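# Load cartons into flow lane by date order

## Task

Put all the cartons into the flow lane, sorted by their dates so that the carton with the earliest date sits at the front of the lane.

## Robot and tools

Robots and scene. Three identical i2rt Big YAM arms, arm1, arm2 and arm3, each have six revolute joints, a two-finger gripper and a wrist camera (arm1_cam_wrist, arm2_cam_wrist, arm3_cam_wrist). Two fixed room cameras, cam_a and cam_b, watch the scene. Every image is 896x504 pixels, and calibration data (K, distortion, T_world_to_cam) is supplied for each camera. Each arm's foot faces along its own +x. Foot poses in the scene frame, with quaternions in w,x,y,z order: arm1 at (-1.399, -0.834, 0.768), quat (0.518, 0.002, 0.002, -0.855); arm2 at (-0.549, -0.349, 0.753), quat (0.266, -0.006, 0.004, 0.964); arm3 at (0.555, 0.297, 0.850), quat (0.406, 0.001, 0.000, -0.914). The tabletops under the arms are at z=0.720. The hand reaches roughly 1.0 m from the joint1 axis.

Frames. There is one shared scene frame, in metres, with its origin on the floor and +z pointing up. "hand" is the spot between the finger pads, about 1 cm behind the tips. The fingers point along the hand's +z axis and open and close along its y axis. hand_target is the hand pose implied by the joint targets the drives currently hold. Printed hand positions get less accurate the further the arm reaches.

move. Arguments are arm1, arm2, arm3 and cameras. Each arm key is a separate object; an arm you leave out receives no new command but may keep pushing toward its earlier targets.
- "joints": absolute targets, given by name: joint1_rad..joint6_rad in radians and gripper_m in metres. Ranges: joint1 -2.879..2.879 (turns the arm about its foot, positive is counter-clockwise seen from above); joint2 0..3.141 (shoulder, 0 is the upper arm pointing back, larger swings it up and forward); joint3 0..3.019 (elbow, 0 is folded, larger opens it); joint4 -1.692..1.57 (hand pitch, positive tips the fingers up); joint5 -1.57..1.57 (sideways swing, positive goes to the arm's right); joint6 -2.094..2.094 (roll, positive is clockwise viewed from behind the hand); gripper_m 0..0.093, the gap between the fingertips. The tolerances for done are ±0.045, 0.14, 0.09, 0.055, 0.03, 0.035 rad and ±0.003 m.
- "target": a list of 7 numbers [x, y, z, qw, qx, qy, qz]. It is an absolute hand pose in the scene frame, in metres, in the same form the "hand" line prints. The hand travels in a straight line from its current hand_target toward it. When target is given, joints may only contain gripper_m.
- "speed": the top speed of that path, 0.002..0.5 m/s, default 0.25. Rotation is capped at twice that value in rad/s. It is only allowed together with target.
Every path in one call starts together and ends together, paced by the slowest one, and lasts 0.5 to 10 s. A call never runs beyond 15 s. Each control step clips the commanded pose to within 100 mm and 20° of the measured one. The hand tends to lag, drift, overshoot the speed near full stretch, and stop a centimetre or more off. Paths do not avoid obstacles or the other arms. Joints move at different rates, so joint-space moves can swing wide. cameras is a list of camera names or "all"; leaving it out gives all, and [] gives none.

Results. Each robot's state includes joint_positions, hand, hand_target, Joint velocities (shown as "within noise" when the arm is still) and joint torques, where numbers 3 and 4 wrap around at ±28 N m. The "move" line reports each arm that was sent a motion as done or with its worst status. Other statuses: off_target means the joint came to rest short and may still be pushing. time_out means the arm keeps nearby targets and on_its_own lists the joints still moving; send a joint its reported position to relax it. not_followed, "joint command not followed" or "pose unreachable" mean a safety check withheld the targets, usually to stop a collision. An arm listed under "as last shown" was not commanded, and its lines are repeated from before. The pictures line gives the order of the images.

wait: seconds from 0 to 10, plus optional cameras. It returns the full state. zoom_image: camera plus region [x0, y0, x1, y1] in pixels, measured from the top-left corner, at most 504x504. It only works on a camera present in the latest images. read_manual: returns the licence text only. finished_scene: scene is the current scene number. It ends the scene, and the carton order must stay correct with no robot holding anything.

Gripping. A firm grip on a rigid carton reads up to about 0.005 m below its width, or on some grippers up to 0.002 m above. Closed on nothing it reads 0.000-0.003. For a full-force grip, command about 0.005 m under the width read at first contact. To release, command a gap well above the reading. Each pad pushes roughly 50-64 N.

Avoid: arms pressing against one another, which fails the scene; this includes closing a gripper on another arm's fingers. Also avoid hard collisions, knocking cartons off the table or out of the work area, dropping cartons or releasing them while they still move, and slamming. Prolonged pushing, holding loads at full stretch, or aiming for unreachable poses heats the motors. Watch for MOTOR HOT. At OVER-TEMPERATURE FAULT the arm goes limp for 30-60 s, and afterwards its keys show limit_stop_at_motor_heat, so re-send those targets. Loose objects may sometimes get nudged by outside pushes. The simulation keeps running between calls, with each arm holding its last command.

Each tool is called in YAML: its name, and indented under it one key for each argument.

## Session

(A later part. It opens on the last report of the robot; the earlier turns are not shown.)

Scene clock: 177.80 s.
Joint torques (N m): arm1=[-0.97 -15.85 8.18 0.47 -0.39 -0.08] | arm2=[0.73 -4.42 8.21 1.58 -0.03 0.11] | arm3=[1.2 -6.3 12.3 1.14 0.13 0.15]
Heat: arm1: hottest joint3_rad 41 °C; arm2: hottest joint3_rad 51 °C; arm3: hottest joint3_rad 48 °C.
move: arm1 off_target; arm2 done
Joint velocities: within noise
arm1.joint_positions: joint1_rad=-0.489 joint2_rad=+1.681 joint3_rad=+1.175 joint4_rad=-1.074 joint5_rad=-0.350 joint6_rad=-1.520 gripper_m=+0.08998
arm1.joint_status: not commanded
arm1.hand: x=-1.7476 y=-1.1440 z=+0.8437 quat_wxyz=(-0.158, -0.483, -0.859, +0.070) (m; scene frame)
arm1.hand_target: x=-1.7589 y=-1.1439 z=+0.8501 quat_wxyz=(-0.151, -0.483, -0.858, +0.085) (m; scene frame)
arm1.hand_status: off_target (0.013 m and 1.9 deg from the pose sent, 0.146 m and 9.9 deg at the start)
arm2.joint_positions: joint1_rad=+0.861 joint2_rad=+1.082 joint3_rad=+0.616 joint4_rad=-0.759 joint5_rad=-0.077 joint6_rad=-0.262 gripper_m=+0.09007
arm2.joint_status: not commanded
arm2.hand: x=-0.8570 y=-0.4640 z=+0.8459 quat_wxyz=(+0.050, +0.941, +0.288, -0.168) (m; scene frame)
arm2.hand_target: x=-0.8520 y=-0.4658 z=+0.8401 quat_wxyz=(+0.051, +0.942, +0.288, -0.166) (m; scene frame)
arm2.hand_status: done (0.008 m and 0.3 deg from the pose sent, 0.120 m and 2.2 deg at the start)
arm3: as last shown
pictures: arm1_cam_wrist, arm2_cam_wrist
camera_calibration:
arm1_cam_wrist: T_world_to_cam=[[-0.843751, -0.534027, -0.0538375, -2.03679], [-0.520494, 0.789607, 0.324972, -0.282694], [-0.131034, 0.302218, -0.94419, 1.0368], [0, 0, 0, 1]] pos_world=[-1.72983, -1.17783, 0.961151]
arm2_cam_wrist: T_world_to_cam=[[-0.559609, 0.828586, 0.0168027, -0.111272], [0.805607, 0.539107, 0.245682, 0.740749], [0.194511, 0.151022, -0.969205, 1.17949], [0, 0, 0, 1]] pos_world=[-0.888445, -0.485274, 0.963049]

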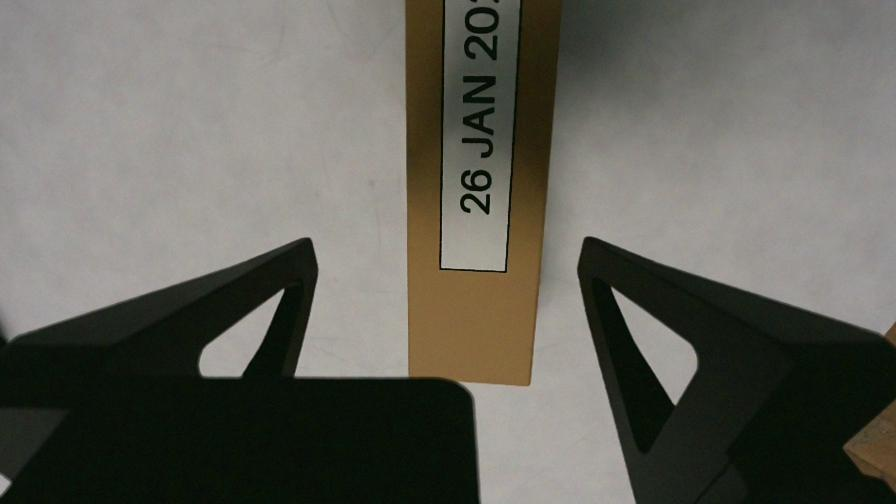

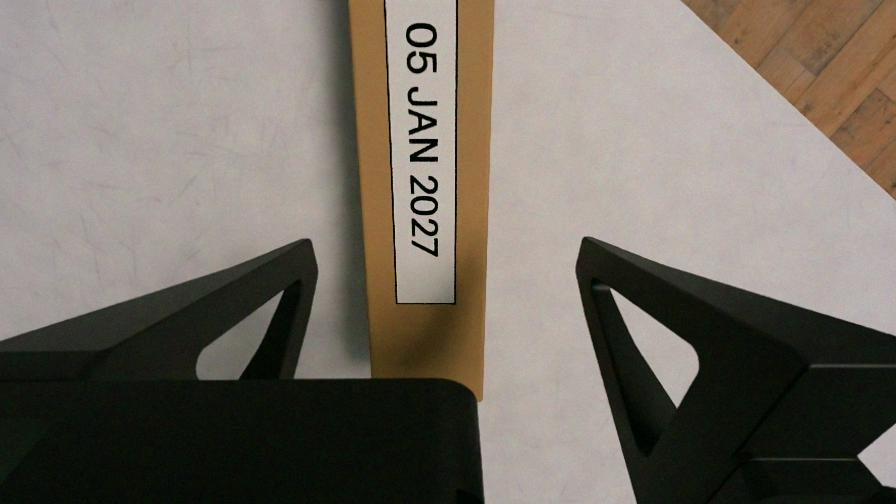

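move:
  arm1: {"target": [-1.764, -1.146, 0.776, 0.1514, 0.4827, 0.8584, -0.0851], "speed": 0.12}
  arm2: {"target": [-0.8475, -0.4726, 0.752, 0.0508, 0.9418, 0.2880, -0.1661], "speed": 0.15}
  cameras: ["arm1_cam_wrist", "arm2_cam_wrist"]

Scene clock: 187.47 s.
Joint torques (N m): arm1=[-0.62 -16.26 6.84 0.49 -0.4 -0.06] | arm2=[0.73 -4.19 6.58 1.54 -0.02 0.08] | arm3=[0.97 -6.12 12.31 1.16 0.13 0.14]
Heat: arm1: hottest joint3_rad 40 °C; arm2: hottest joint3_rad 51 °C; arm3: hottest joint3_rad 48 °C.
move: arm1 done; arm2 done
Joint velocities: within noise
arm1.joint_positions: joint1_rad=-0.489 joint2_rad=+1.797 joint3_rad=+1.123 joint4_rad=-0.892 joint5_rad=-0.350 joint6_rad=-1.522 gripper_m=+0.08998
arm1.joint_status: not commanded
arm1.hand: x=-1.7553 y=-1.1490 z=+0.7756 quat_wxyz=(-0.155, -0.481, -0.860, +0.076) (m; scene frame)
arm1.hand_target: x=-1.7639 y=-1.1460 z=+0.7761 quat_wxyz=(-0.151, -0.483, -0.858, +0.085) (m; scene frame)
arm1.hand_status: done (0.009 m and 1.1 deg from the pose sent, 0.070 m and 1.9 deg at the start)
arm2.joint_positions: joint1_rad=+0.886 joint2_rad=+1.277 joint3_rad=+0.474 joint4_rad=-0.411 joint5_rad=-0.069 joint6_rad=-0.239 gripper_m=+0.09007
arm2.joint_status: not commanded
arm2.hand: x=-0.8539 y=-0.4712 z=+0.7596 quat_wxyz=(+0.050, +0.940, +0.288, -0.173) (m; scene frame)
arm2.hand_target: x=-0.8473 y=-0.4724 z=+0.7522 quat_wxyz=(+0.051, +0.942, +0.288, -0.166) (m; scene frame)
arm2.hand_status: done (0.010 m and 0.8 deg from the pose sent, 0.095 m and 0.3 deg at the start)
arm3.joint_positions: joint1_rad=-0.340 joint2_rad=+0.934 joint3_rad=+0.945 joint4_rad=-1.235 joint5_rad=+0.168 joint6_rad=+0.498 gripper_m=+0.09009
arm3.joint_status: not commanded
arm3.hand: x=+0.2623 y=+0.1727 z=+1.1004 quat_wxyz=(-0.009, -0.982, +0.015, +0.190) (m; scene frame)
arm3.hand_target: x=+0.2611 y=+0.1681 z=+1.1012 quat_wxyz=(-0.013, -0.981, +0.014, +0.191) (m; scene frame)
arm3.hand_status: not commanded
pictures: arm1_cam_wrist, arm2_cam_wrist
camera_calibration:
arm1_cam_wrist: T_world_to_cam=[[-0.843164, -0.536247, -0.0389028, -2.06276], [-0.518196, 0.791226, 0.324707, -0.254555], [-0.143342, 0.293941, -0.945014, 0.94266], [0, 0, 0, 1]] pos_world=[-1.73603, -1.18183, 0.893236]
arm2_cam_wrist: T_world_to_cam=[[-0.55915, 0.828845, 0.0191648, -0.103385], [0.808007, 0.539625, 0.236494, 0.77258], [0.185675, 0.147721, -0.971444, 1.08897], [0, 0, 0, 1]] pos_world=[-0.884253, -0.492077, 0.877148]

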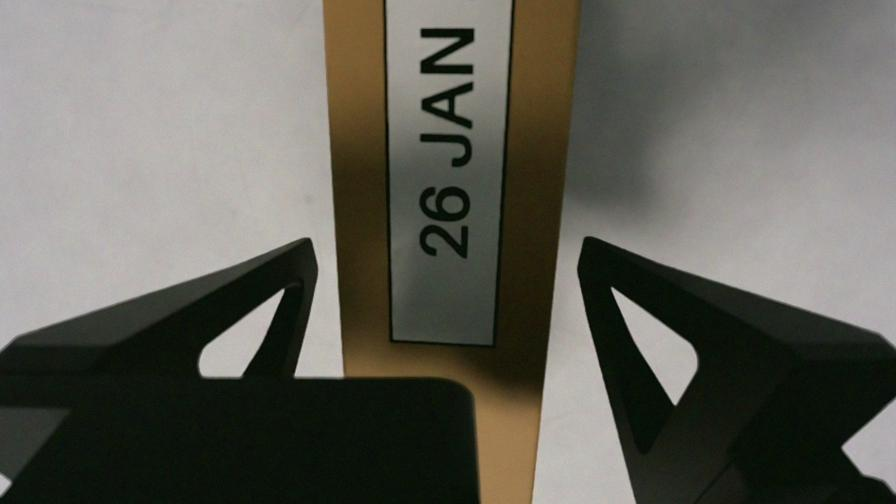

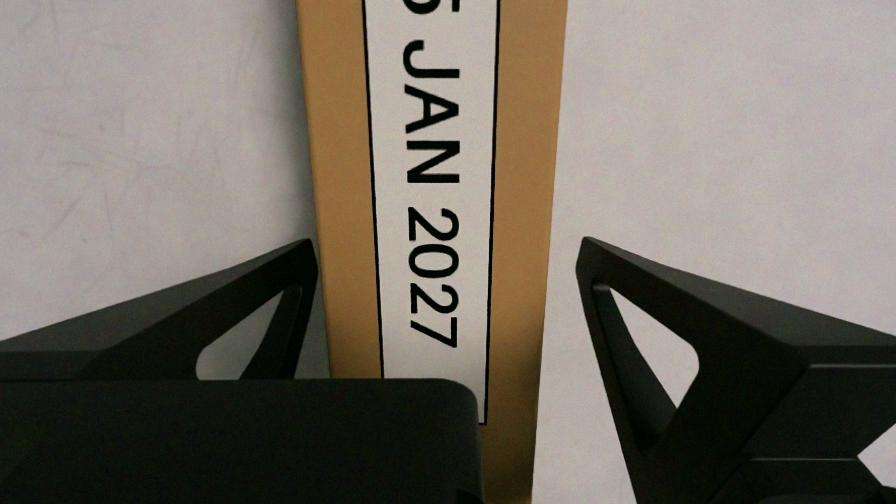

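move:
  arm1: {"joints": {"gripper_m": 0.052}}
  arm2: {"joints": {"gripper_m": 0.052}}
  cameras: []

move:
  arm1: {"target": [-1.760, -1.147, 0.94, 0.1514, 0.4827, 0.8584, -0.0851], "speed": 0.25}
  arm2: {"target": [-0.860, -0.474, 0.92, 0.0508, 0.9418, 0.2880, -0.1661], "speed": 0.25}
  cameras: ["arm2_cam_wrist"]

Scene clock: 191.00 s.
Joint torques (N m): arm1=[-0.67 -16.26 6.84 0.5 -0.37 -0.06] | arm2=[0.5 -4.31 6.57 1.62 0.04 0.09] | arm3=[1.14 -6.24 12.22 1.16 0.14 0.16]
Heat: arm1: hottest joint3_rad 40 °C; arm2: hottest joint3_rad 50 °C; arm3: hottest joint3_rad 48 °C.
move: arm1 off_target; arm2 off_target
Joint velocities: within noise
arm1.joint_positions: joint1_rad=-0.490 joint2_rad=+1.797 joint3_rad=+1.123 joint4_rad=-0.892 joint5_rad=-0.351 joint6_rad=-1.522 gripper_m=+0.06017
arm1.joint_status: gripper_m off_target (ended at +0.06020, target +0.05200)
arm1.hand: x=-1.7556 y=-1.1490 z=+0.7757 quat_wxyz=(-0.155, -0.481, -0.860, +0.077) (m; scene frame)
arm1.hand_target: x=-1.7641 y=-1.1459 z=+0.7762 quat_wxyz=(-0.151, -0.483, -0.858, +0.085) (m; scene frame)
arm1.hand_status: not commanded
arm2.joint_positions: joint1_rad=+0.889 joint2_rad=+1.277 joint3_rad=+0.474 joint4_rad=-0.410 joint5_rad=-0.070 joint6_rad=-0.238 gripper_m=+0.06068
arm2.joint_status: gripper_m off_target (ended at +0.06071, target +0.05200)
arm2.hand: x=-0.8534 y=-0.4725 z=+0.7597 quat_wxyz=(+0.051, +0.940, +0.290, -0.173) (m; scene frame)
arm2.hand_target: x=-0.8474 y=-0.4723 z=+0.7523 quat_wxyz=(+0.051, +0.942, +0.288, -0.166) (m; scene frame)
arm2.hand_status: not commanded
arm3: as last shown
pictures: none
No camera images: "cameras" was empty.

Scene clock: 192.70 s.
Joint torques (N m): arm1=[-0.26 -16.21 13.16 -0.51 -0.83 0] | arm2=[0.26 -4.84 16.7 0.64 -0.13 0.07] | arm3=[1.03 -6.24 12.27 1.13 0.14 0.13]
Heat: arm1: hottest joint3_rad 41 °C; arm2: hottest joint3_rad 51 °C; arm3: hottest joint3_rad 48 °C.
move: arm1 off_target; arm2 off_target
Joint velocities: within noise
arm1.joint_positions: joint1_rad=-0.490 joint2_rad=+1.604 joint3_rad=+1.266 joint4_rad=-1.280 joint5_rad=-0.340 joint6_rad=-1.522 gripper_m=+0.06017
arm1.joint_status: not commanded
arm1.hand: x=-1.7397 y=-1.1365 z=+0.9094 quat_wxyz=(-0.162, -0.485, -0.858, +0.052) (m; scene frame)
arm1.hand_target: x=-1.7585 y=-1.1457 z=+0.9402 quat_wxyz=(-0.151, -0.483, -0.858, +0.085) (m; scene frame)
arm1.hand_status: off_target (0.038 m and 4.0 deg from the pose sent, 0.164 m and 1.1 deg at the start; pose on its path clipped on 3 of 51 steps)
arm2.joint_positions: joint1_rad=+0.889 joint2_rad=+1.019 joint3_rad=+0.689 joint4_rad=-0.994 joint5_rad=-0.068 joint6_rad=-0.238 gripper_m=+0.06068
arm2.joint_status: not commanded
arm2.hand: x=-0.8301 y=-0.4617 z=+0.8784 quat_wxyz=(+0.047, +0.948, +0.290, -0.118) (m; scene frame)
arm2.hand_target: x=-0.8572 y=-0.4728 z=+0.9202 quat_wxyz=(+0.051, +0.942, +0.288, -0.167) (m; scene frame)
arm2.hand_status: off_target (0.053 m and 5.6 deg from the pose sent, 0.160 m and 0.8 deg at the start; pose on its path clipped on 8 of 51 steps)
arm3: as last shown
pictures: arm2_cam_wrist
camera_calibration:
arm2_cam_wrist: T_world_to_cam=[[-0.562969, 0.826446, -0.00735856, -0.0811938], [0.775782, 0.531485, 0.340126, 0.598678], [0.285007, 0.185772, -0.940351, 1.27121], [0, 0, 0, 1]] pos_world=[-0.872456, -0.487241, 0.991158]

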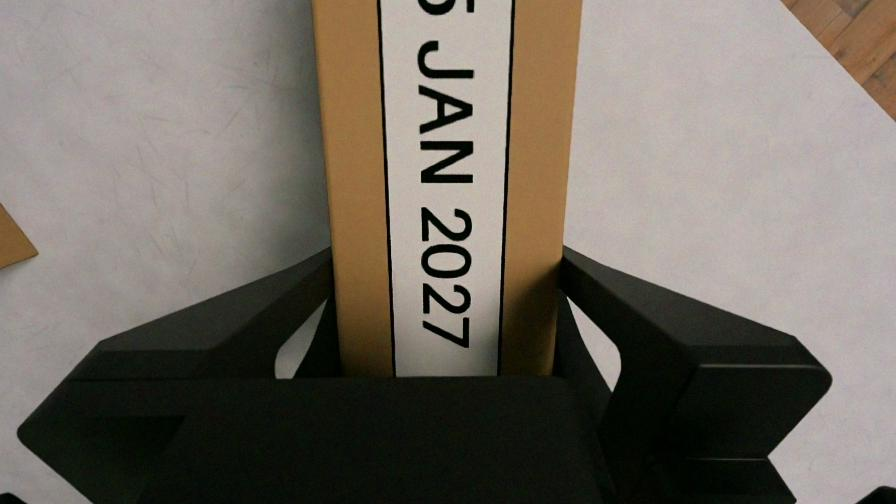

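move:
  arm1: {"joints": {"joint1_rad": 2.663, "joint2_rad": 1.56, "joint3_rad": 1.30, "joint4_rad": -0.95, "joint5_rad": 0.0, "joint6_rad": 0.0}}
  arm2: {"joints": {"joint1_rad": -1.34, "joint2_rad": 1.26, "joint3_rad": 1.10, "joint4_rad": -1.20, "joint5_rad": 0.2, "joint6_rad": 1.1}}
  cameras: ["arm2_cam_wrist"]

Scene clock: 204.77 s.
Joint torques (N m): arm1=[0.44 -19.55 11.12 0.58 -0.03 0.1] | arm2=[-0.44 -9.35 14.89 0.32 0.39 0.07] | arm3=[1.26 -6.36 12.27 1.17 0.15 0.14]
Heat: arm1: hottest joint3_rad 43 °C; arm2: hottest joint3_rad 53 °C; arm3: hottest joint3_rad 48 °C.
move: arm1 done; arm2 done
Joint velocities: within noise
arm1.joint_positions: joint1_rad=+2.665 joint2_rad=+1.605 joint3_rad=+1.267 joint4_rad=-0.949 joint5_rad=+0.001 joint6_rad=-0.007 gripper_m=+0.06023
arm1.joint_status: all done
arm1.hand: x=-0.9634 y=-0.5294 z=+0.9144 quat_wxyz=(-0.137, +0.302, -0.942, -0.044) (m; scene frame)
arm1.hand_target: x=-0.9551 y=-0.5246 z=+0.9519 quat_wxyz=(-0.173, +0.296, -0.938, -0.056) (m; scene frame)
arm1.hand_status: not commanded
arm2.joint_positions: joint1_rad=-1.336 joint2_rad=+1.275 joint3_rad=+1.036 joint4_rad=-1.195 joint5_rad=+0.196 joint6_rad=+1.091 gripper_m=+0.06072
arm2.joint_status: all done
arm2.hand: x=-0.4041 y=+0.0058 z=+0.9318 quat_wxyz=(-0.120, +0.081, -0.989, -0.019) (m; scene frame)
arm2.hand_target: x=-0.3967 y=+0.0225 z=+0.9641 quat_wxyz=(-0.136, +0.071, -0.987, -0.053) (m; scene frame)
arm2.hand_status: not commanded
arm3: as last shown
pictures: arm2_cam_wrist
camera_calibration:
arm2_cam_wrist: T_world_to_cam=[[0.166876, -0.985968, -0.00439844, 0.0752311], [-0.923197, -0.157815, 0.350431, -0.69067], [-0.346208, -0.054418, -0.936578, 0.856095], [0, 0, 0, 1]] pos_world=[-0.353792, 0.011764, 1.04416]

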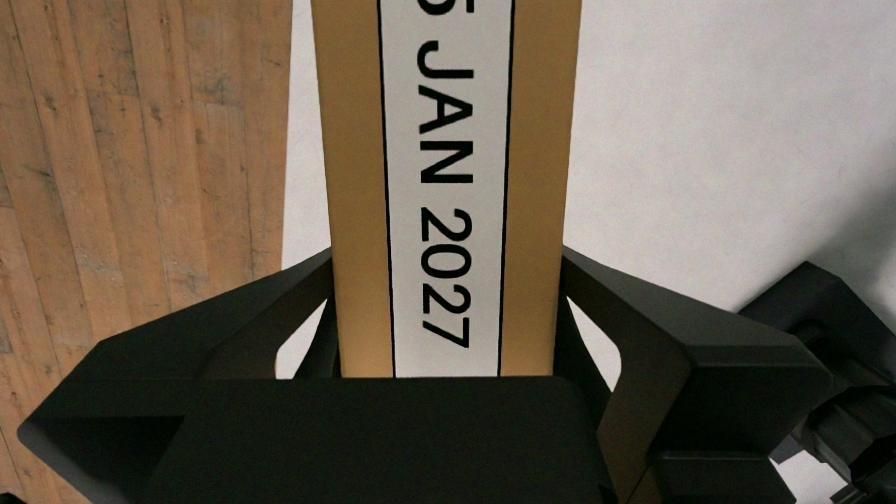

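move:
  arm1: {"target": [-0.912, -0.493, 0.85, 0.1656, -0.2961, 0.9392, 0.0522], "speed": 0.2}
  arm2: {"target": [-0.105, 0.052, 0.955, 0.1736, 0, 0.9848, 0], "speed": 0.25}
  cameras: ["arm2_cam_wrist"]

move:
  arm1: {"target": [-0.912, -0.495, 0.80, 0.1656, -0.2961, 0.9392, 0.0522], "speed": 0.1}
  arm2: {"target": [-0.105, 0.044, 0.815, 0.1736, 0, 0.9848, 0], "speed": 0.2}
  cameras: ["arm2_cam_wrist"]

Scene clock: 212.93 s.
Joint torques (N m): arm1=[1.03 -20.07 11.25 1.28 0.14 0.11] | arm2=[-0.21 -16.67 17.11 0.59 0.38 -0.11] | arm3=[0.97 -6.07 12.31 1.11 0.13 0.14]
Heat: arm1: hottest joint3_rad 44 °C; arm2: hottest joint3_rad 56 °C; arm3: hottest joint3_rad 48 °C.
move: arm1 off_target; arm2 off_target
Joint velocities: within noise
arm1.joint_positions: joint1_rad=+2.665 joint2_rad=+1.810 joint3_rad=+1.267 joint4_rad=-0.776 joint5_rad=+0.001 joint6_rad=-0.005 gripper_m=+0.06023
arm1.joint_status: not commanded
arm1.hand: x=-0.9352 y=-0.5093 z=+0.8172 quat_wxyz=(-0.122, +0.301, -0.945, -0.039) (m; scene frame)
arm1.hand_target: x=-0.9137 y=-0.4942 z=+0.8509 quat_wxyz=(-0.165, +0.296, -0.939, -0.052) (m; scene frame)
arm1.hand_status: off_target (0.043 m and 5.3 deg from the pose sent, 0.090 m and 3.5 deg at the start)
arm2.joint_positions: joint1_rad=-1.804 joint2_rad=+1.749 joint3_rad=+1.510 joint4_rad=-1.172 joint5_rad=+0.229 joint6_rad=+0.781 gripper_m=+0.06072
arm2.joint_status: not commanded
arm2.hand: x=-0.1270 y=+0.0299 z=+0.9150 quat_wxyz=(-0.141, +0.000, -0.989, +0.030) (m; scene frame)
arm2.hand_target: x=-0.1078 y=+0.0494 z=+0.9558 quat_wxyz=(-0.174, +0.000, -0.985, +0.000) (m; scene frame)
arm2.hand_status: off_target (0.051 m and 5.0 deg from the pose sent, 0.304 m and 11.4 deg at the start)
arm3: as last shown
pictures: arm2_cam_wrist
camera_calibration:
arm2_cam_wrist: T_world_to_cam=[[-0.00751912, -0.997355, 0.0722921, -0.0391735], [-0.950065, 0.0296788, 0.310639, -0.397865], [-0.311962, -0.0663464, -0.947775, 0.952514], [0, 0, 0, 1]] pos_world=[-0.0811438, 0.0359342, 1.02919]

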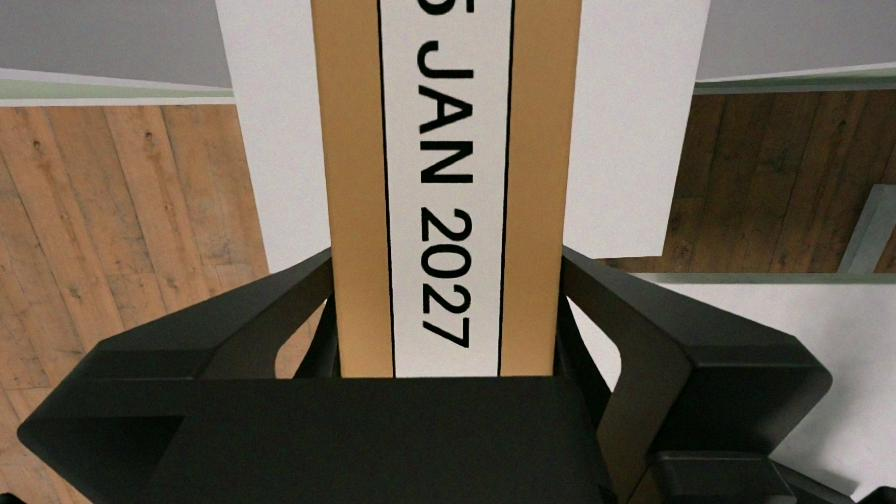

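Scene clock: 214.43 s.
Joint torques (N m): arm1=[0.67 -18.02 8.1 1.25 0.11 0.07] | arm2=[-0.67 -17.38 9.59 1.55 0.42 -0.12] | arm3=[0.91 -6.36 12.3 1.18 0.13 0.15]
Heat: arm1: hottest joint3_rad 44 °C; arm2: hottest joint3_rad 56 °C; arm3: hottest joint3_rad 48 °C.
move: arm1 done; arm2 off_target
Joint velocities: within noise
arm1.joint_positions: joint1_rad=+2.665 joint2_rad=+1.849 joint3_rad=+1.256 joint4_rad=-0.650 joint5_rad=+0.002 joint6_rad=-0.005 gripper_m=+0.06023
arm1.joint_status: not commanded
arm1.hand: x=-0.9182 y=-0.4973 z=+0.7998 quat_wxyz=(-0.157, +0.300, -0.940, -0.050) (m; scene frame)
arm1.hand_target: x=-0.9120 y=-0.4951 z=+0.8002 quat_wxyz=(-0.166, +0.296, -0.939, -0.052) (m; scene frame)
arm1.hand_status: done (0.007 m and 1.1 deg from the pose sent, 0.032 m and 5.3 deg at the start)
arm2.joint_positions: joint1_rad=-1.804 joint2_rad=+1.878 joint3_rad=+1.363 joint4_rad=-0.852 joint5_rad=+0.226 joint6_rad=+0.775 gripper_m=+0.06072
arm2.joint_status: not commanded
arm2.hand: x=-0.1143 y=+0.0412 z=+0.7990 quat_wxyz=(-0.156, +0.001, -0.988, +0.013) (m; scene frame)
arm2.hand_target: x=-0.1052 y=+0.0438 z=+0.8151 quat_wxyz=(-0.174, +0.000, -0.985, +0.000) (m; scene frame)
arm2.hand_status: off_target (0.019 m and 2.6 deg from the pose sent, 0.103 m and 5.0 deg at the start)
arm3: as last shown
pictures: arm2_cam_wrist
camera_calibration:
arm2_cam_wrist: T_world_to_cam=[[-0.00220347, -0.999176, 0.0405384, 0.00649645], [-0.958774, 0.0136304, 0.283842, -0.328918], [-0.284161, -0.0382418, -0.958014, 0.857369], [0, 0, 0, 1]] pos_world=[-0.0717135, 0.0437617, 0.914469]

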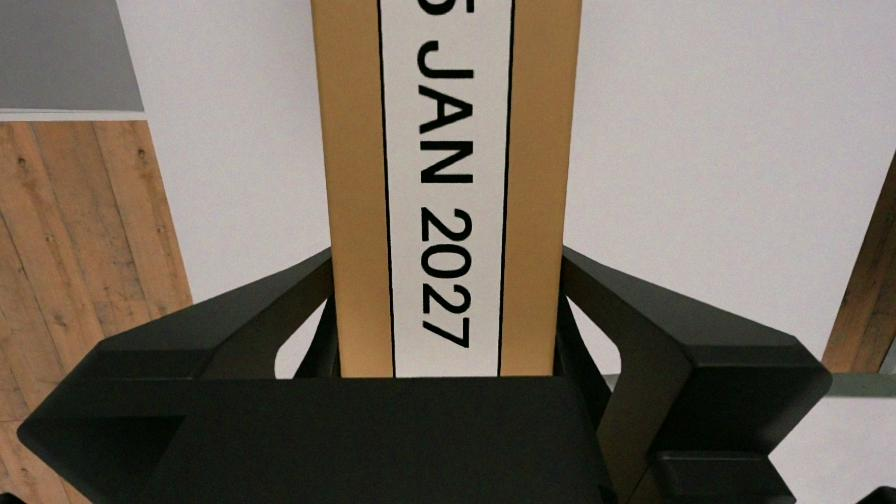

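Now final lowering for both.

move:
  arm1: {"target": [-0.911, -0.495, 0.772, 0.1656, -0.2961, 0.9392, 0.0522], "speed": 0.06}
  arm2: {"target": [-0.105, 0.040, 0.783, 0.1736, 0, 0.9848, 0], "speed": 0.06}
  cameras: []

Scene clock: 217.37 s.
Joint torques (N m): arm1=[0.67 -16.79 7.41 1.18 0.15 0.06] | arm2=[-0.79 -16.26 8.29 1.54 0.27 -0.13] | arm3=[1.08 -6.42 12.25 1.16 0.13 0.14]
Heat: arm1: hottest joint3_rad 44 °C; arm2: hottest joint3_rad 56 °C; arm3: hottest joint3_rad 48 °C.
move: arm1 off_target; arm2 done
Joint velocities: within noise
arm1.joint_positions: joint1_rad=+2.665 joint2_rad=+1.877 joint3_rad=+1.241 joint4_rad=-0.582 joint5_rad=+0.000 joint6_rad=-0.005 gripper_m=+0.06023
arm1.joint_status: not commanded
arm1.hand: x=-0.9130 y=-0.4933 z=+0.7843 quat_wxyz=(-0.170, +0.299, -0.937, -0.055) (m; scene frame)
arm1.hand_target: x=-0.9112 y=-0.4951 z=+0.7722 quat_wxyz=(-0.166, +0.296, -0.939, -0.052) (m; scene frame)
arm1.hand_status: off_target (0.013 m and 0.7 deg from the pose sent, 0.029 m and 1.1 deg at the start)
arm2.joint_positions: joint1_rad=-1.807 joint2_rad=+1.885 joint3_rad=+1.335 joint4_rad=-0.771 joint5_rad=+0.229 joint6_rad=+0.772 gripper_m=+0.06072
arm2.joint_status: not commanded
arm2.hand: x=-0.1087 y=+0.0439 z=+0.7886 quat_wxyz=(-0.172, -0.002, -0.985, -0.001) (m; scene frame)
arm2.hand_target: x=-0.1052 y=+0.0400 z=+0.7830 quat_wxyz=(-0.174, +0.000, -0.985, +0.000) (m; scene frame)
arm2.hand_status: done (0.008 m and 0.3 deg from the pose sent, 0.019 m and 2.6 deg at the start)
arm3: as last shown
pictures: none
No camera images: "cameras" was empty.

move:
  arm1: {"joints": {"gripper_m": 0.09}}
  arm2: {"target": [-0.105, 0.040, 0.776, 0.1736, 0, 0.9848, 0], "speed": 0.06}
  cameras: []

move:
  arm2: {"joints": {"gripper_m": 0.09}}
  arm1: {"target": [-0.915, -0.497, 0.93, 0.1656, -0.2961, 0.9392, 0.0522], "speed": 0.25}
  cameras: ["arm2_cam_wrist"]

Scene clock: 222.80 s.
Joint torques (N m): arm1=[0.62 -18.49 7.28 1.14 0.12 0.06] | arm2=[-0.73 -15.97 7.97 1.36 0.24 -0.14] | arm3=[1.08 -6.24 12.29 1.16 0.14 0.14]
Heat: arm1: hottest joint3_rad 43 °C; arm2: hottest joint3_rad 55 °C; arm3: hottest joint3_rad 48 °C.
move: arm1 done; arm2 off_target
Joint velocities: within noise
arm1.joint_positions: joint1_rad=+2.665 joint2_rad=+1.895 joint3_rad=+1.241 joint4_rad=-0.582 joint5_rad=+0.001 joint6_rad=-0.005 gripper_m=+0.08993
arm1.joint_status: all done
arm1.hand: x=-0.9147 y=-0.4946 z=+0.7738 quat_wxyz=(-0.161, +0.299, -0.939, -0.052) (m; scene frame)
arm1.hand_target: x=-0.9112 y=-0.4951 z=+0.7723 quat_wxyz=(-0.166, +0.296, -0.939, -0.052) (m; scene frame)
arm1.hand_status: not commanded
arm2.joint_positions: joint1_rad=-1.807 joint2_rad=+1.890 joint3_rad=+1.332 joint4_rad=-0.751 joint5_rad=+0.229 joint6_rad=+0.772 gripper_m=+0.06072
arm2.joint_status: not commanded
arm2.hand: x=-0.1064 y=+0.0461 z=+0.7859 quat_wxyz=(-0.177, -0.003, -0.984, -0.006) (m; scene frame)
arm2.hand_target: x=-0.1052 y=+0.0401 z=+0.7761 quat_wxyz=(-0.173, +0.000, -0.985, +0.000) (m; scene frame)
arm2.hand_status: off_target (0.012 m and 0.8 deg from the pose sent, 0.014 m and 0.3 deg at the start)
arm3: as last shown
pictures: none
No camera images: "cameras" was empty.

Scene clock: 224.30 s.
Joint torques (N m): arm1=[0.73 -16.91 12.44 0.25 0.15 0.09] | arm2=[-0.73 -16.03 7.98 1.31 0.24 -0.13] | arm3=[1.08 -6.3 12.3 1.13 0.12 0.14]
Heat: arm1: hottest joint3_rad 43 °C; arm2: hottest joint3_rad 55 °C; arm3: hottest joint3_rad 48 °C.
move: arm1 off_target; arm2 done
Joint velocities: within noise
arm1.joint_positions: joint1_rad=+2.665 joint2_rad=+1.696 joint3_rad=+1.375 joint4_rad=-0.936 joint5_rad=+0.001 joint6_rad=-0.005 gripper_m=+0.08993
arm1.joint_status: not commanded
arm1.hand: x=-0.9282 y=-0.5046 z=+0.9138 quat_wxyz=(-0.151, +0.300, -0.941, -0.048) (m; scene frame)
arm1.hand_target: x=-0.9156 y=-0.4975 z=+0.9301 quat_wxyz=(-0.166, +0.296, -0.939, -0.052) (m; scene frame)
arm1.hand_status: off_target (0.022 m and 1.8 deg from the pose sent, 0.156 m and 0.7 deg at the start)
arm2.joint_positions: joint1_rad=-1.807 joint2_rad=+1.890 joint3_rad=+1.332 joint4_rad=-0.749 joint5_rad=+0.229 joint6_rad=+0.771 gripper_m=+0.08994
arm2.joint_status: all done
arm2.hand: x=-0.1061 y=+0.0464 z=+0.7860 quat_wxyz=(-0.177, -0.002, -0.984, -0.006) (m; scene frame)
arm2.hand_target: x=-0.1052 y=+0.0401 z=+0.7761 quat_wxyz=(-0.173, +0.000, -0.985, +0.000) (m; scene frame)
arm2.hand_status: not commanded
arm3.joint_positions: joint1_rad=-0.340 joint2_rad=+0.934 joint3_rad=+0.945 joint4_rad=-1.235 joint5_rad=+0.168 joint6_rad=+0.498 gripper_m=+0.09009
arm3.joint_status: not commanded
arm3.hand: x=+0.2623 y=+0.1727 z=+1.1004 quat_wxyz=(-0.009, -0.982, +0.015, +0.190) (m; scene frame)
arm3.hand_target: x=+0.2611 y=+0.1681 z=+1.1012 quat_wxyz=(-0.013, -0.981, +0.014, +0.191) (m; scene frame)
arm3.hand_status: not commanded
pictures: arm2_cam_wrist
camera_calibration:
arm2_cam_wrist: T_world_to_cam=[[-0.00193581, -0.999997, 0.00121795, 0.0432655], [-0.970145, 0.0021734, 0.242517, -0.285697], [-0.242519, -0.000712126, -0.970146, 0.859774], [0, 0, 0, 1]] pos_world=[-0.068572, 0.0444986, 0.90334]

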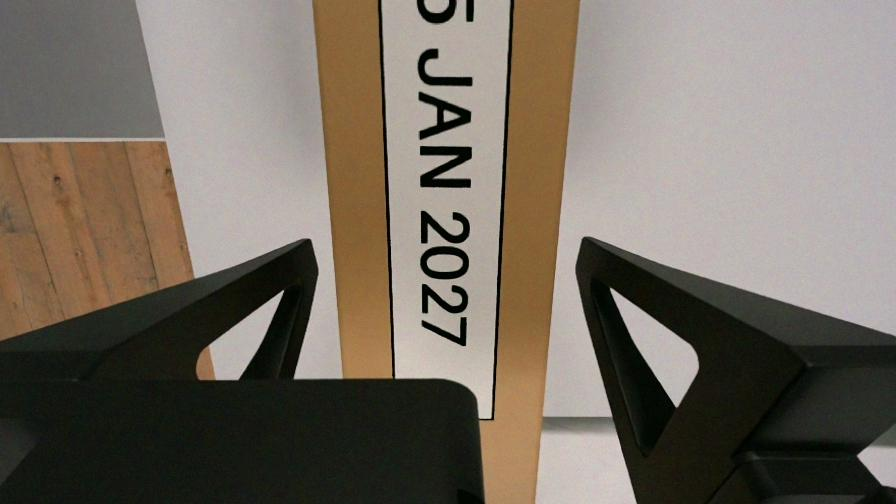

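move:
  arm1: {"joints": {"joint1_rad": 2.288, "joint2_rad": 0.352, "joint3_rad": 1.499, "joint4_rad": -1.543, "joint5_rad": 0.0, "joint6_rad": 0.0}}
  arm2: {"target": [-0.112, 0.046, 0.93, 0.1736, 0, 0.9848, 0], "speed": 0.25}
  cameras: []

move:
  arm2: {"target": [-0.40, 0.03, 0.98, 0.150, -0.017, 0.9885, 0.0026], "speed": 0.3}
  arm3: {"target": [0.07, 0.05, 0.96, 0, -0.9848, 0, 0.1736], "speed": 0.3}
  cameras: []

move:
  arm2: {"joints": {"joint1_rad": 1.986, "joint2_rad": 1.36, "joint3_rad": 1.04, "joint4_rad": -1.03, "joint5_rad": -0.299, "joint6_rad": -1.033}}
  arm3: {"target": [-0.064, 0.042, 0.845, 0, -0.9848, 0, 0.1736], "speed": 0.25}
  cameras: ["arm2_cam_wrist", "arm3_cam_wrist"]

Scene clock: 241.33 s.
Joint torques (N m): arm1=[1.26 7.47 5.59 1.28 0.04 0.08] | arm2=[0.15 -13.8 14.24 0.36 0.26 0] | arm3=[1.08 -6.3 12.29 1.1 0.15 0.14]
Heat: arm1: hottest joint3_rad 44 °C; arm2: hottest joint3_rad 54 °C; arm3: hottest joint3_rad 48 °C.
move: arm1 done; arm2 off_target
Joint velocities: within noise
arm1.joint_positions: joint1_rad=+2.281 joint2_rad=+0.346 joint3_rad=+1.496 joint4_rad=-1.535 joint5_rad=+0.001 joint6_rad=-0.005 gripper_m=+0.08993
arm1.joint_status: all done
arm1.hand: x=-1.3290 y=-0.8212 z=+1.3468 quat_wxyz=(-0.556, +0.095, -0.823, -0.064) (m; scene frame)
arm1.hand_target: x=-1.3282 y=-0.8203 z=+1.3459 quat_wxyz=(-0.552, +0.097, -0.826, -0.067) (m; scene frame)
arm1.hand_status: not commanded
arm2.joint_positions: joint1_rad=-1.807 joint2_rad=+1.722 joint3_rad=+1.475 joint4_rad=-1.098 joint5_rad=+0.232 joint6_rad=+0.771 gripper_m=+0.08995
arm2.joint_status: not commanded
arm2.hand: x=-0.1222 y=+0.0320 z=+0.9191 quat_wxyz=(-0.165, +0.000, -0.986, +0.008) (m; scene frame)
arm2.hand_target: x=-0.1127 y=+0.0455 z=+0.9300 quat_wxyz=(-0.174, +0.000, -0.985, +0.000) (m; scene frame)
arm2.hand_status: off_target (0.020 m and 1.4 deg from the pose sent, 0.144 m and 0.8 deg at the start)
arm3: as last shown
pictures: none
No camera images: "cameras" was empty.

Scene clock: 243.40 s.
Joint torques (N m): arm1=[1.26 7.77 5.61 1.26 0.04 0.09] | arm2=[0.26 -8.94 8.61 0.12 0.32 0.1] | arm3=[0.85 -18.02 14.31 1.11 0.27 0.07]
Heat: arm1: hottest joint3_rad 44 °C; arm2: hottest joint3_rad 54 °C; arm3: hottest joint3_rad 48 °C.
move: arm2 off_target; arm3 off_target
Joint velocities: within noise
arm1: as last shown
arm2.joint_positions: joint1_rad=-1.301 joint2_rad=+1.333 joint3_rad=+1.233 joint4_rad=-1.341 joint5_rad=+0.274 joint6_rad=+1.248 gripper_m=+0.08995
arm2.joint_status: not commanded
arm2.hand: x=-0.3965 y=+0.0361 z=+0.9893 quat_wxyz=(-0.154, +0.018, -0.988, -0.016) (m; scene frame)
arm2.hand_target: x=-0.3999 y=+0.0300 z=+0.9803 quat_wxyz=(-0.150, +0.017, -0.989, -0.003) (m; scene frame)
arm2.hand_status: off_target (0.012 m and 1.6 deg from the pose sent, 0.284 m and 2.9 deg at the start)
arm3.joint_positions: joint1_rad=-0.318 joint2_rad=+1.637 joint3_rad=+1.185 joint4_rad=-0.844 joint5_rad=+0.171 joint6_rad=+0.502 gripper_m=+0.09009
arm3.joint_status: not commanded
arm3.hand: x=+0.0844 y=+0.0636 z=+0.9515 quat_wxyz=(+0.008, -0.987, +0.003, +0.159) (m; scene frame)
arm3.hand_target: x=+0.0708 y=+0.0502 z=+0.9604 quat_wxyz=(+0.000, -0.985, +0.000, +0.174) (m; scene frame)
arm3.hand_status: off_target (0.022 m and 1.9 deg from the pose sent, 0.268 m and 2.8 deg at the start)
pictures: none
No camera images: "cameras" was empty.

Scene clock: 245.93 s.
Joint torques (N m): arm1=[1.2 7.82 5.63 1.25 0.04 0.09] | arm2=[0.32 -9.52 8.43 0.57 -0.29 -0.11] | arm3=[-0.32 -23.88 13.55 0.99 0.08 -0.04]
Heat: arm1: hottest joint3_rad 44 °C; arm2: hottest joint3_rad 54 °C; arm3: hottest joint3_rad 48 °C.
move: arm2 done; arm3 off_target
Joint velocities: within noise
arm1: as last shown
arm2.joint_positions: joint1_rad=+1.981 joint2_rad=+1.362 joint3_rad=+1.059 joint4_rad=-1.025 joint5_rad=-0.300 joint6_rad=-1.022 gripper_m=+0.09010
arm2.joint_status: all done
arm2.hand: x=-0.5561 y=-0.7816 z=+0.9278 quat_wxyz=(+0.176, +0.309, +0.930, -0.090) (m; scene frame)
arm2.hand_target: x=-0.5529 y=-0.7738 z=+0.9203 quat_wxyz=(+0.173, +0.303, +0.934, -0.080) (m; scene frame)
arm2.hand_status: not commanded
arm3.joint_positions: joint1_rad=-0.401 joint2_rad=+2.051 joint3_rad=+1.489 joint4_rad=-0.699 joint5_rad=+0.146 joint6_rad=+0.414 gripper_m=+0.09009
arm3.joint_status: not commanded
arm3.hand: x=-0.0496 y=+0.0447 z=+0.8474 quat_wxyz=(+0.003, -0.986, +0.001, +0.169) (m; scene frame)
arm3.hand_target: x=-0.0635 y=+0.0423 z=+0.8453 quat_wxyz=(+0.000, -0.985, +0.000, +0.174) (m; scene frame)
arm3.hand_status: off_target (0.015 m and 0.7 deg from the pose sent, 0.184 m and 2.0 deg at the start)
pictures: arm2_cam_wrist, arm3_cam_wrist
camera_calibration:
arm2_cam_wrist: T_world_to_cam=[[-0.605894, -0.792204, 0.0728372, -1.02566], [-0.768237, 0.606421, 0.2051, -0.13542], [-0.206651, 0.0683126, -0.976027, 0.966973], [0, 0, 0, 1]] pos_world=[-0.525653, -0.796471, 1.04627]
arm3_cam_wrist: T_world_to_cam=[[0.0166001, 0.999858, -0.00301951, -0.040342], [0.955481, -0.0149734, 0.294673, -0.199803], [0.294586, -0.00777667, -0.955593, 0.947753], [0, 0, 0, 1]] pos_world=[-0.0876166, 0.0447148, 0.964421]

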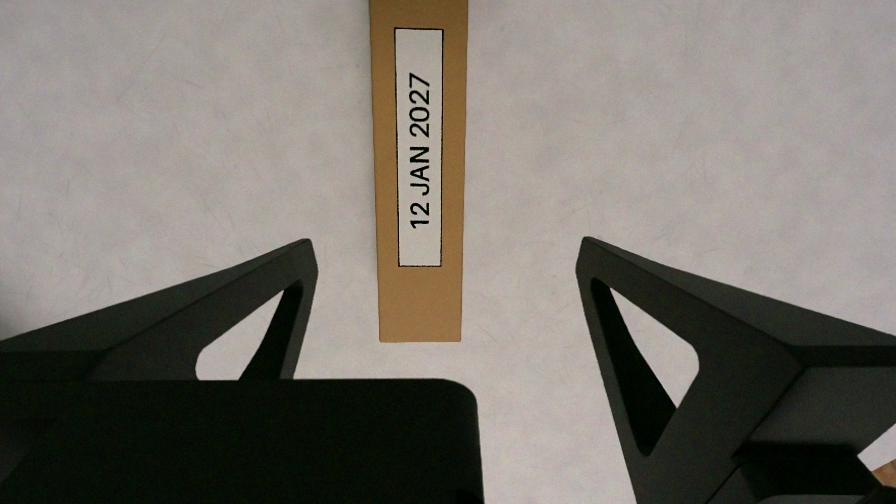

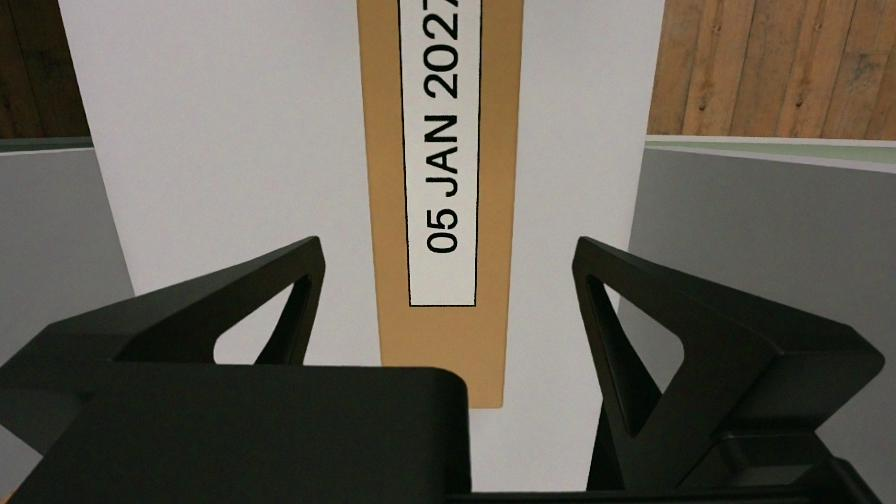

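move:
  arm2: {"target": [-0.549, -0.774, 0.835, 0.1642, 0.3198, 0.9314, -0.0564], "speed": 0.2}
  arm3: {"target": [-0.054, 0.048, 0.769, 0, -0.9848, 0, 0.1736], "speed": 0.12}
  cameras: ["arm2_cam_wrist"]

move:
  arm3: {"joints": {"gripper_m": 0.052}}
  cameras: []

Scene clock: 262.63 s.
Joint torques (N m): arm1=[1.26 7.77 5.64 1.25 0.04 0.09] | arm2=[0.73 -8.94 7.87 1.28 -0.23 0.08] | arm3=[-0.62 -24.82 9.51 1.37 0.06 -0.05]
Heat: arm1: hottest joint3_rad 42 °C; arm2: hottest joint3_rad 52 °C; arm3: hottest joint3_rad 48 °C.
move: arm2 off_target; arm3 off_target
Joint velocities: within noise
arm1: as last shown
arm2.joint_positions: joint1_rad=+1.987 joint2_rad=+1.470 joint3_rad=+0.943 joint4_rad=-0.850 joint5_rad=-0.287 joint6_rad=-1.007 gripper_m=+0.09010
arm2.joint_status: not commanded
arm2.hand: x=-0.5541 y=-0.7778 z=+0.8454 quat_wxyz=(+0.166, +0.318, +0.931, -0.066) (m; scene frame)
arm2.hand_target: x=-0.5492 y=-0.7738 z=+0.8353 quat_wxyz=(+0.164, +0.320, +0.931, -0.056) (m; scene frame)
arm2.hand_status: off_target (0.012 m and 1.1 deg from the pose sent, 0.093 m and 4.3 deg at the start)
arm3.joint_positions: joint1_rad=-0.401 joint2_rad=+2.149 joint3_rad=+1.449 joint4_rad=-0.542 joint5_rad=+0.145 joint6_rad=+0.413 gripper_m=+0.09009
arm3.joint_status: not commanded
arm3.hand: x=-0.0515 y=+0.0436 z=+0.7821 quat_wxyz=(-0.002, -0.984, +0.001, +0.177) (m; scene frame)
arm3.hand_target: x=-0.0536 y=+0.0481 z=+0.7691 quat_wxyz=(+0.000, -0.985, +0.000, +0.174) (m; scene frame)
arm3.hand_status: off_target (0.014 m and 0.5 deg from the pose sent, 0.078 m and 0.7 deg at the start)
pictures: arm2_cam_wrist
camera_calibration:
arm2_cam_wrist: T_world_to_cam=[[-0.613964, -0.788738, 0.0306795, -0.981576], [-0.761585, 0.602147, 0.239599, -0.148145], [-0.207455, 0.12374, -0.970387, 0.924626], [0, 0, 0, 1]] pos_world=[-0.523658, -0.799415, 0.962855]

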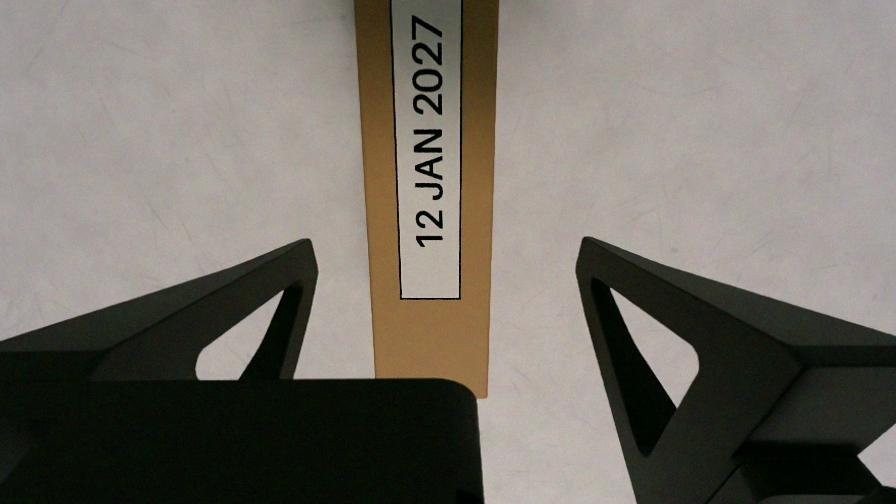

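Scene clock: 263.27 s.
Joint torques (N m): arm1=[1.26 7.77 5.61 1.26 0.04 0.08] | arm2=[0.73 -8.88 7.86 1.18 -0.23 0.1] | arm3=[-0.62 -24.94 9.51 1.29 0.16 -0.01]
Heat: arm1: hottest joint3_rad 42 °C; arm2: hottest joint3_rad 52 °C; arm3: hottest joint3_rad 48 °C.
move: arm3 off_target
Joint velocities: within noise
arm1, arm2: as last shown
arm2.hand_target: x=-0.5492 y=-0.7738 z=+0.8352 quat_wxyz=(+0.164, +0.320, +0.931, -0.056) (m; scene frame)
arm3.joint_positions: joint1_rad=-0.401 joint2_rad=+2.149 joint3_rad=+1.449 joint4_rad=-0.540 joint5_rad=+0.142 joint6_rad=+0.411 gripper_m=+0.05839
arm3.joint_status: gripper_m off_target (ended at +0.05842, target +0.05200)
arm3.hand: x=-0.0516 y=+0.0430 z=+0.7821 quat_wxyz=(-0.003, -0.984, +0.000, +0.177) (m; scene frame)
arm3.hand_target: x=-0.0537 y=+0.0481 z=+0.7692 quat_wxyz=(+0.000, -0.985, +0.000, +0.174) (m; scene frame)
arm3.hand_status: not commanded
pictures: none
No camera images: "cameras" was empty.

move:
  arm2: {"target": [-0.545, -0.7695, 0.751, 0.1642, 0.3198, 0.9314, -0.0564], "speed": 0.12}
  arm3: {"target": [-0.06, 0.050, 0.93, 0, -0.9848, 0, 0.1736], "speed": 0.18}
  cameras: ["arm2_cam_wrist"]

move:
  arm2: {"joints": {"gripper_m": 0.052}}
  arm3: {"target": [0.30, 0.17, 1.10, 0, -0.9848, 0, 0.1736], "speed": 0.3}
  cameras: []

Scene clock: 271.87 s.
Joint torques (N m): arm1=[1.26 7.77 5.6 1.26 0.04 0.08] | arm2=[0.73 -9.41 6.45 1.16 -0.23 0.1] | arm3=[-0.85 -27.63 15.99 0.69 0.19 -0.02]
Heat: arm1: hottest joint3_rad 41 °C; arm2: hottest joint3_rad 51 °C; arm3: hottest joint3_rad 47 °C.
move: arm2 off_target; arm3 off_target
Joint velocities: within noise
arm1: as last shown
arm2.joint_positions: joint1_rad=+1.994 joint2_rad=+1.613 joint3_rad=+0.833 joint4_rad=-0.595 joint5_rad=-0.286 joint6_rad=-1.000 gripper_m=+0.09010
arm2.joint_status: not commanded
arm2.hand: x=-0.5503 y=-0.7756 z=+0.7613 quat_wxyz=(+0.166, +0.318, +0.931, -0.066) (m; scene frame)
arm2.hand_target: x=-0.5452 y=-0.7693 z=+0.7513 quat_wxyz=(+0.164, +0.320, +0.931, -0.056) (m; scene frame)
arm2.hand_status: off_target (0.013 m and 1.2 deg from the pose sent, 0.095 m and 1.1 deg at the start)
arm3.joint_positions: joint1_rad=-0.405 joint2_rad=+1.979 joint3_rad=+1.513 joint4_rad=-0.864 joint5_rad=+0.140 joint6_rad=+0.405 gripper_m=+0.05839
arm3.joint_status: not commanded
arm3.hand: x=-0.0317 y=+0.0545 z=+0.8912 quat_wxyz=(+0.015, -0.990, -0.005, +0.137) (m; scene frame)
arm3.hand_target: x=-0.0576 y=+0.0511 z=+0.9307 quat_wxyz=(+0.000, -0.985, +0.000, +0.174) (m; scene frame)
arm3.hand_status: off_target (0.048 m and 4.6 deg from the pose sent, 0.148 m and 0.6 deg at the start; pose on its path clipped on 4 of 54 steps)
pictures: arm2_cam_wrist
camera_calibration:
arm2_cam_wrist: T_world_to_cam=[[-0.614086, -0.788596, 0.0318645, -0.975824], [-0.761485, 0.60262, 0.238724, -0.125423], [-0.207459, 0.122333, -0.970564, 0.84252], [0, 0, 0, 1]] pos_world=[-0.519958, -0.797016, 0.878755]

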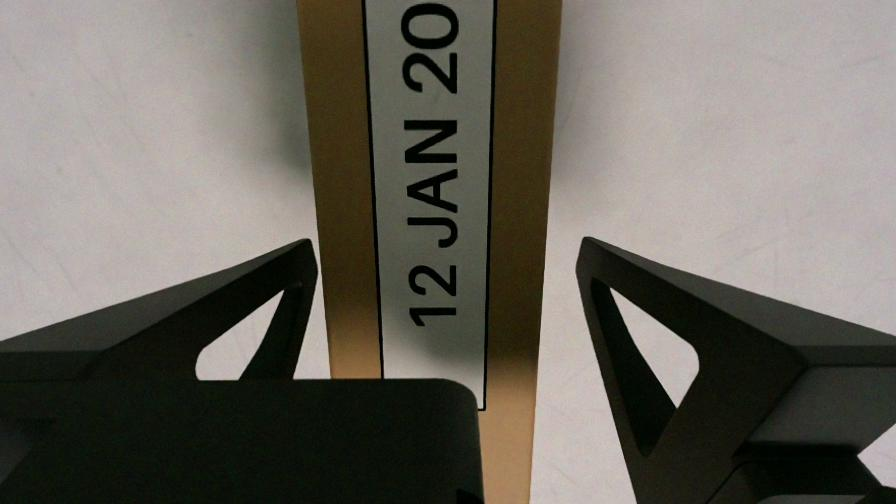

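Scene clock: 274.27 s.
Joint torques (N m): arm1=[1.26 7.77 5.61 1.25 0.03 0.09] | arm2=[0.62 -9.41 6.53 1.2 -0.22 0.09] | arm3=[1.14 -6.53 14.41 0.73 0.47 0.16]
Heat: arm1: hottest joint3_rad 41 °C; arm2: hottest joint3_rad 51 °C; arm3: hottest joint3_rad 47 °C.
move: arm2 off_target; arm3 off_target
Joint velocities: within noise
arm1: as last shown
arm2.joint_positions: joint1_rad=+1.995 joint2_rad=+1.613 joint3_rad=+0.832 joint4_rad=-0.595 joint5_rad=-0.287 joint6_rad=-1.000 gripper_m=+0.06055
arm2.joint_status: gripper_m off_target (ended at +0.06057, target +0.05200)
arm2.hand: x=-0.5495 y=-0.7750 z=+0.7609 quat_wxyz=(+0.166, +0.318, +0.931, -0.066) (m; scene frame)
arm2.hand_target: x=-0.5452 y=-0.7692 z=+0.7512 quat_wxyz=(+0.164, +0.320, +0.931, -0.056) (m; scene frame)
arm2.hand_status: not commanded
arm3.joint_positions: joint1_rad=-0.268 joint2_rad=+0.880 joint3_rad=+0.889 joint4_rad=-1.321 joint5_rad=+0.182 joint6_rad=+0.542 gripper_m=+0.05839
arm3.joint_status: not commanded
arm3.hand: x=+0.3037 y=+0.1748 z=+1.0837 quat_wxyz=(+0.009, -0.988, -0.001, +0.156) (m; scene frame)
arm3.hand_target: x=+0.3002 y=+0.1703 z=+1.0999 quat_wxyz=(+0.000, -0.985, +0.000, +0.174) (m; scene frame)
arm3.hand_status: off_target (0.017 m and 2.3 deg from the pose sent, 0.409 m and 4.6 deg at the start)
pictures: none
No camera images: "cameras" was empty.

move:
  arm2: {"target": [-0.556, -0.777, 0.93, 0.1642, 0.3198, 0.9314, -0.0564], "speed": 0.25}
  arm3: {"joints": {"joint1_rad": 1.22, "joint2_rad": 2.14, "joint3_rad": 2.05, "joint4_rad": -1.28, "joint5_rad": -0.31, "joint6_rad": -1.07}}
  cameras: []

move:
  arm2: {"joints": {"joint1_rad": -1.34, "joint2_rad": 1.26, "joint3_rad": 1.10, "joint4_rad": -1.20, "joint5_rad": 0.2, "joint6_rad": 1.1}}
  arm3: {"target": [0.955, -0.344, 0.84, 0.1607, 0, 0.987, 0], "speed": 0.2}
  cameras: ["arm3_cam_wrist"]

Scene clock: 281.63 s.
Joint torques (N m): arm1=[1.32 7.71 5.6 1.25 0.04 0.08] | arm2=[-0.67 -9.17 15.36 0.25 -0.58 -0.13] | arm3=[0.62 -33.49 16.83 0.4 -0.53 -0.04]
Heat: arm1: hottest joint3_rad 40 °C; arm2: hottest joint3_rad 51 °C; arm3: hottest joint3_rad 48 °C.
move: arm2 off_target; arm3 done
Joint velocities: within noise
arm1: as last shown
arm2.joint_positions: joint1_rad=+1.993 joint2_rad=+1.382 joint3_rad=+1.021 joint4_rad=-1.106 joint5_rad=-0.280 joint6_rad=-0.998 gripper_m=+0.06054
arm2.joint_status: not commanded
arm2.hand: x=-0.5500 y=-0.7499 z=+0.9004 quat_wxyz=(+0.154, +0.327, +0.932, -0.023) (m; scene frame)
arm2.hand_target: x=-0.5560 y=-0.7748 z=+0.9304 quat_wxyz=(+0.164, +0.320, +0.931, -0.057) (m; scene frame)
arm2.hand_status: off_target (0.041 m and 4.1 deg from the pose sent, 0.169 m and 1.1 deg at the start)
arm3.joint_positions: joint1_rad=+1.213 joint2_rad=+2.178 joint3_rad=+1.986 joint4_rad=-1.278 joint5_rad=-0.302 joint6_rad=-1.063 gripper_m=+0.05840
arm3.joint_status: all done
arm3.hand: x=+0.9183 y=-0.2938 z=+0.9435 quat_wxyz=(-0.157, -0.007, -0.987, -0.027) (m; scene frame)
arm3.hand_target: x=+0.9319 y=-0.3071 z=+0.9965 quat_wxyz=(-0.183, +0.008, -0.983, +0.014) (m; scene frame)
arm3.hand_status: not commanded
pictures: none
No camera images: "cameras" was empty.

Scene clock: 284.27 s.
Joint torques (N m): arm1=[1.26 7.88 5.61 1.25 0.04 0.09] | arm2=[-0.44 -9.76 14.19 0.31 0.34 0.07] | arm3=[1.03 -34.43 16.23 0.79 -0.48 0.12]
Heat: arm1: hottest joint3_rad 40 °C; arm2: hottest joint3_rad 52 °C; arm3: hottest joint3_rad 49 °C.
move: arm2 done; arm3 off_target
Joint velocities: within noise
arm1.joint_positions: joint1_rad=+2.281 joint2_rad=+0.346 joint3_rad=+1.496 joint4_rad=-1.535 joint5_rad=+0.001 joint6_rad=-0.005 gripper_m=+0.08993
arm1.joint_status: not commanded
arm1.hand: x=-1.3290 y=-0.8212 z=+1.3468 quat_wxyz=(-0.556, +0.095, -0.823, -0.064) (m; scene frame)
arm1.hand_target: x=-1.3282 y=-0.8203 z=+1.3459 quat_wxyz=(-0.552, +0.097, -0.826, -0.067) (m; scene frame)
arm1.hand_status: not commanded
arm2.joint_positions: joint1_rad=-1.335 joint2_rad=+1.279 joint3_rad=+1.045 joint4_rad=-1.195 joint5_rad=+0.197 joint6_rad=+1.091 gripper_m=+0.06067
arm2.joint_status: all done
arm2.hand: x=-0.4030 y=+0.0090 z=+0.9342 quat_wxyz=(-0.122, +0.081, -0.989, -0.022) (m; scene frame)
arm2.hand_target: x=-0.3966 y=+0.0225 z=+0.9640 quat_wxyz=(-0.136, +0.071, -0.987, -0.053) (m; scene frame)
arm2.hand_status: not commanded
arm3.joint_positions: joint1_rad=+1.219 joint2_rad=+2.427 joint3_rad=+2.050 joint4_rad=-1.135 joint5_rad=-0.275 joint6_rad=-1.059 gripper_m=+0.05840
arm3.joint_status: not commanded
arm3.hand: x=+0.9318 y=-0.3192 z=+0.7983 quat_wxyz=(-0.135, -0.009, -0.990, -0.040) (m; scene frame)
arm3.hand_target: x=+0.9533 y=-0.3410 z=+0.8414 quat_wxyz=(-0.161, +0.000, -0.987, +0.000) (m; scene frame)
arm3.hand_status: off_target (0.054 m and 5.6 deg from the pose sent, 0.121 m and 3.3 deg at the start)
pictures: arm3_cam_wrist
camera_calibration:
arm3_cam_wrist: T_world_to_cam=[[-0.0216521, -0.995834, -0.0885746, -0.226073], [-0.933325, -0.0116245, 0.358844, 0.581333], [-0.358379, 0.0904386, -0.929185, 1.22753], [0, 0, 0, 1]] pos_world=[0.977598, -0.32939, 0.91197]

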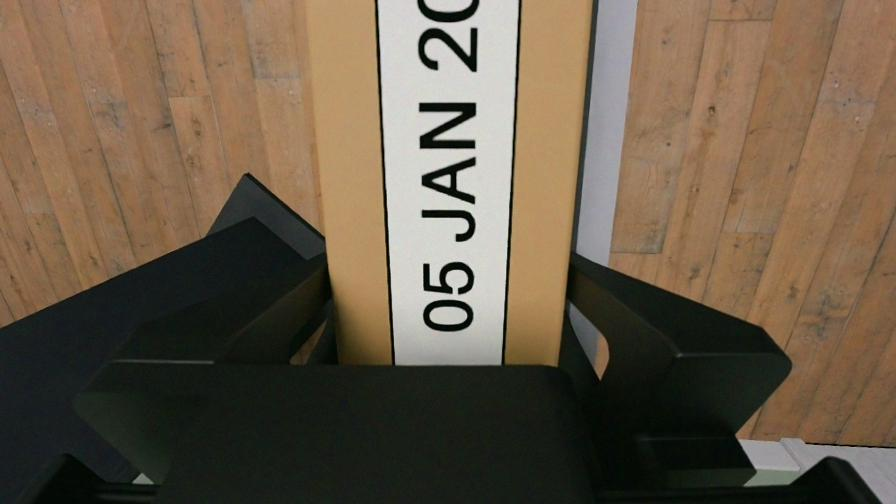

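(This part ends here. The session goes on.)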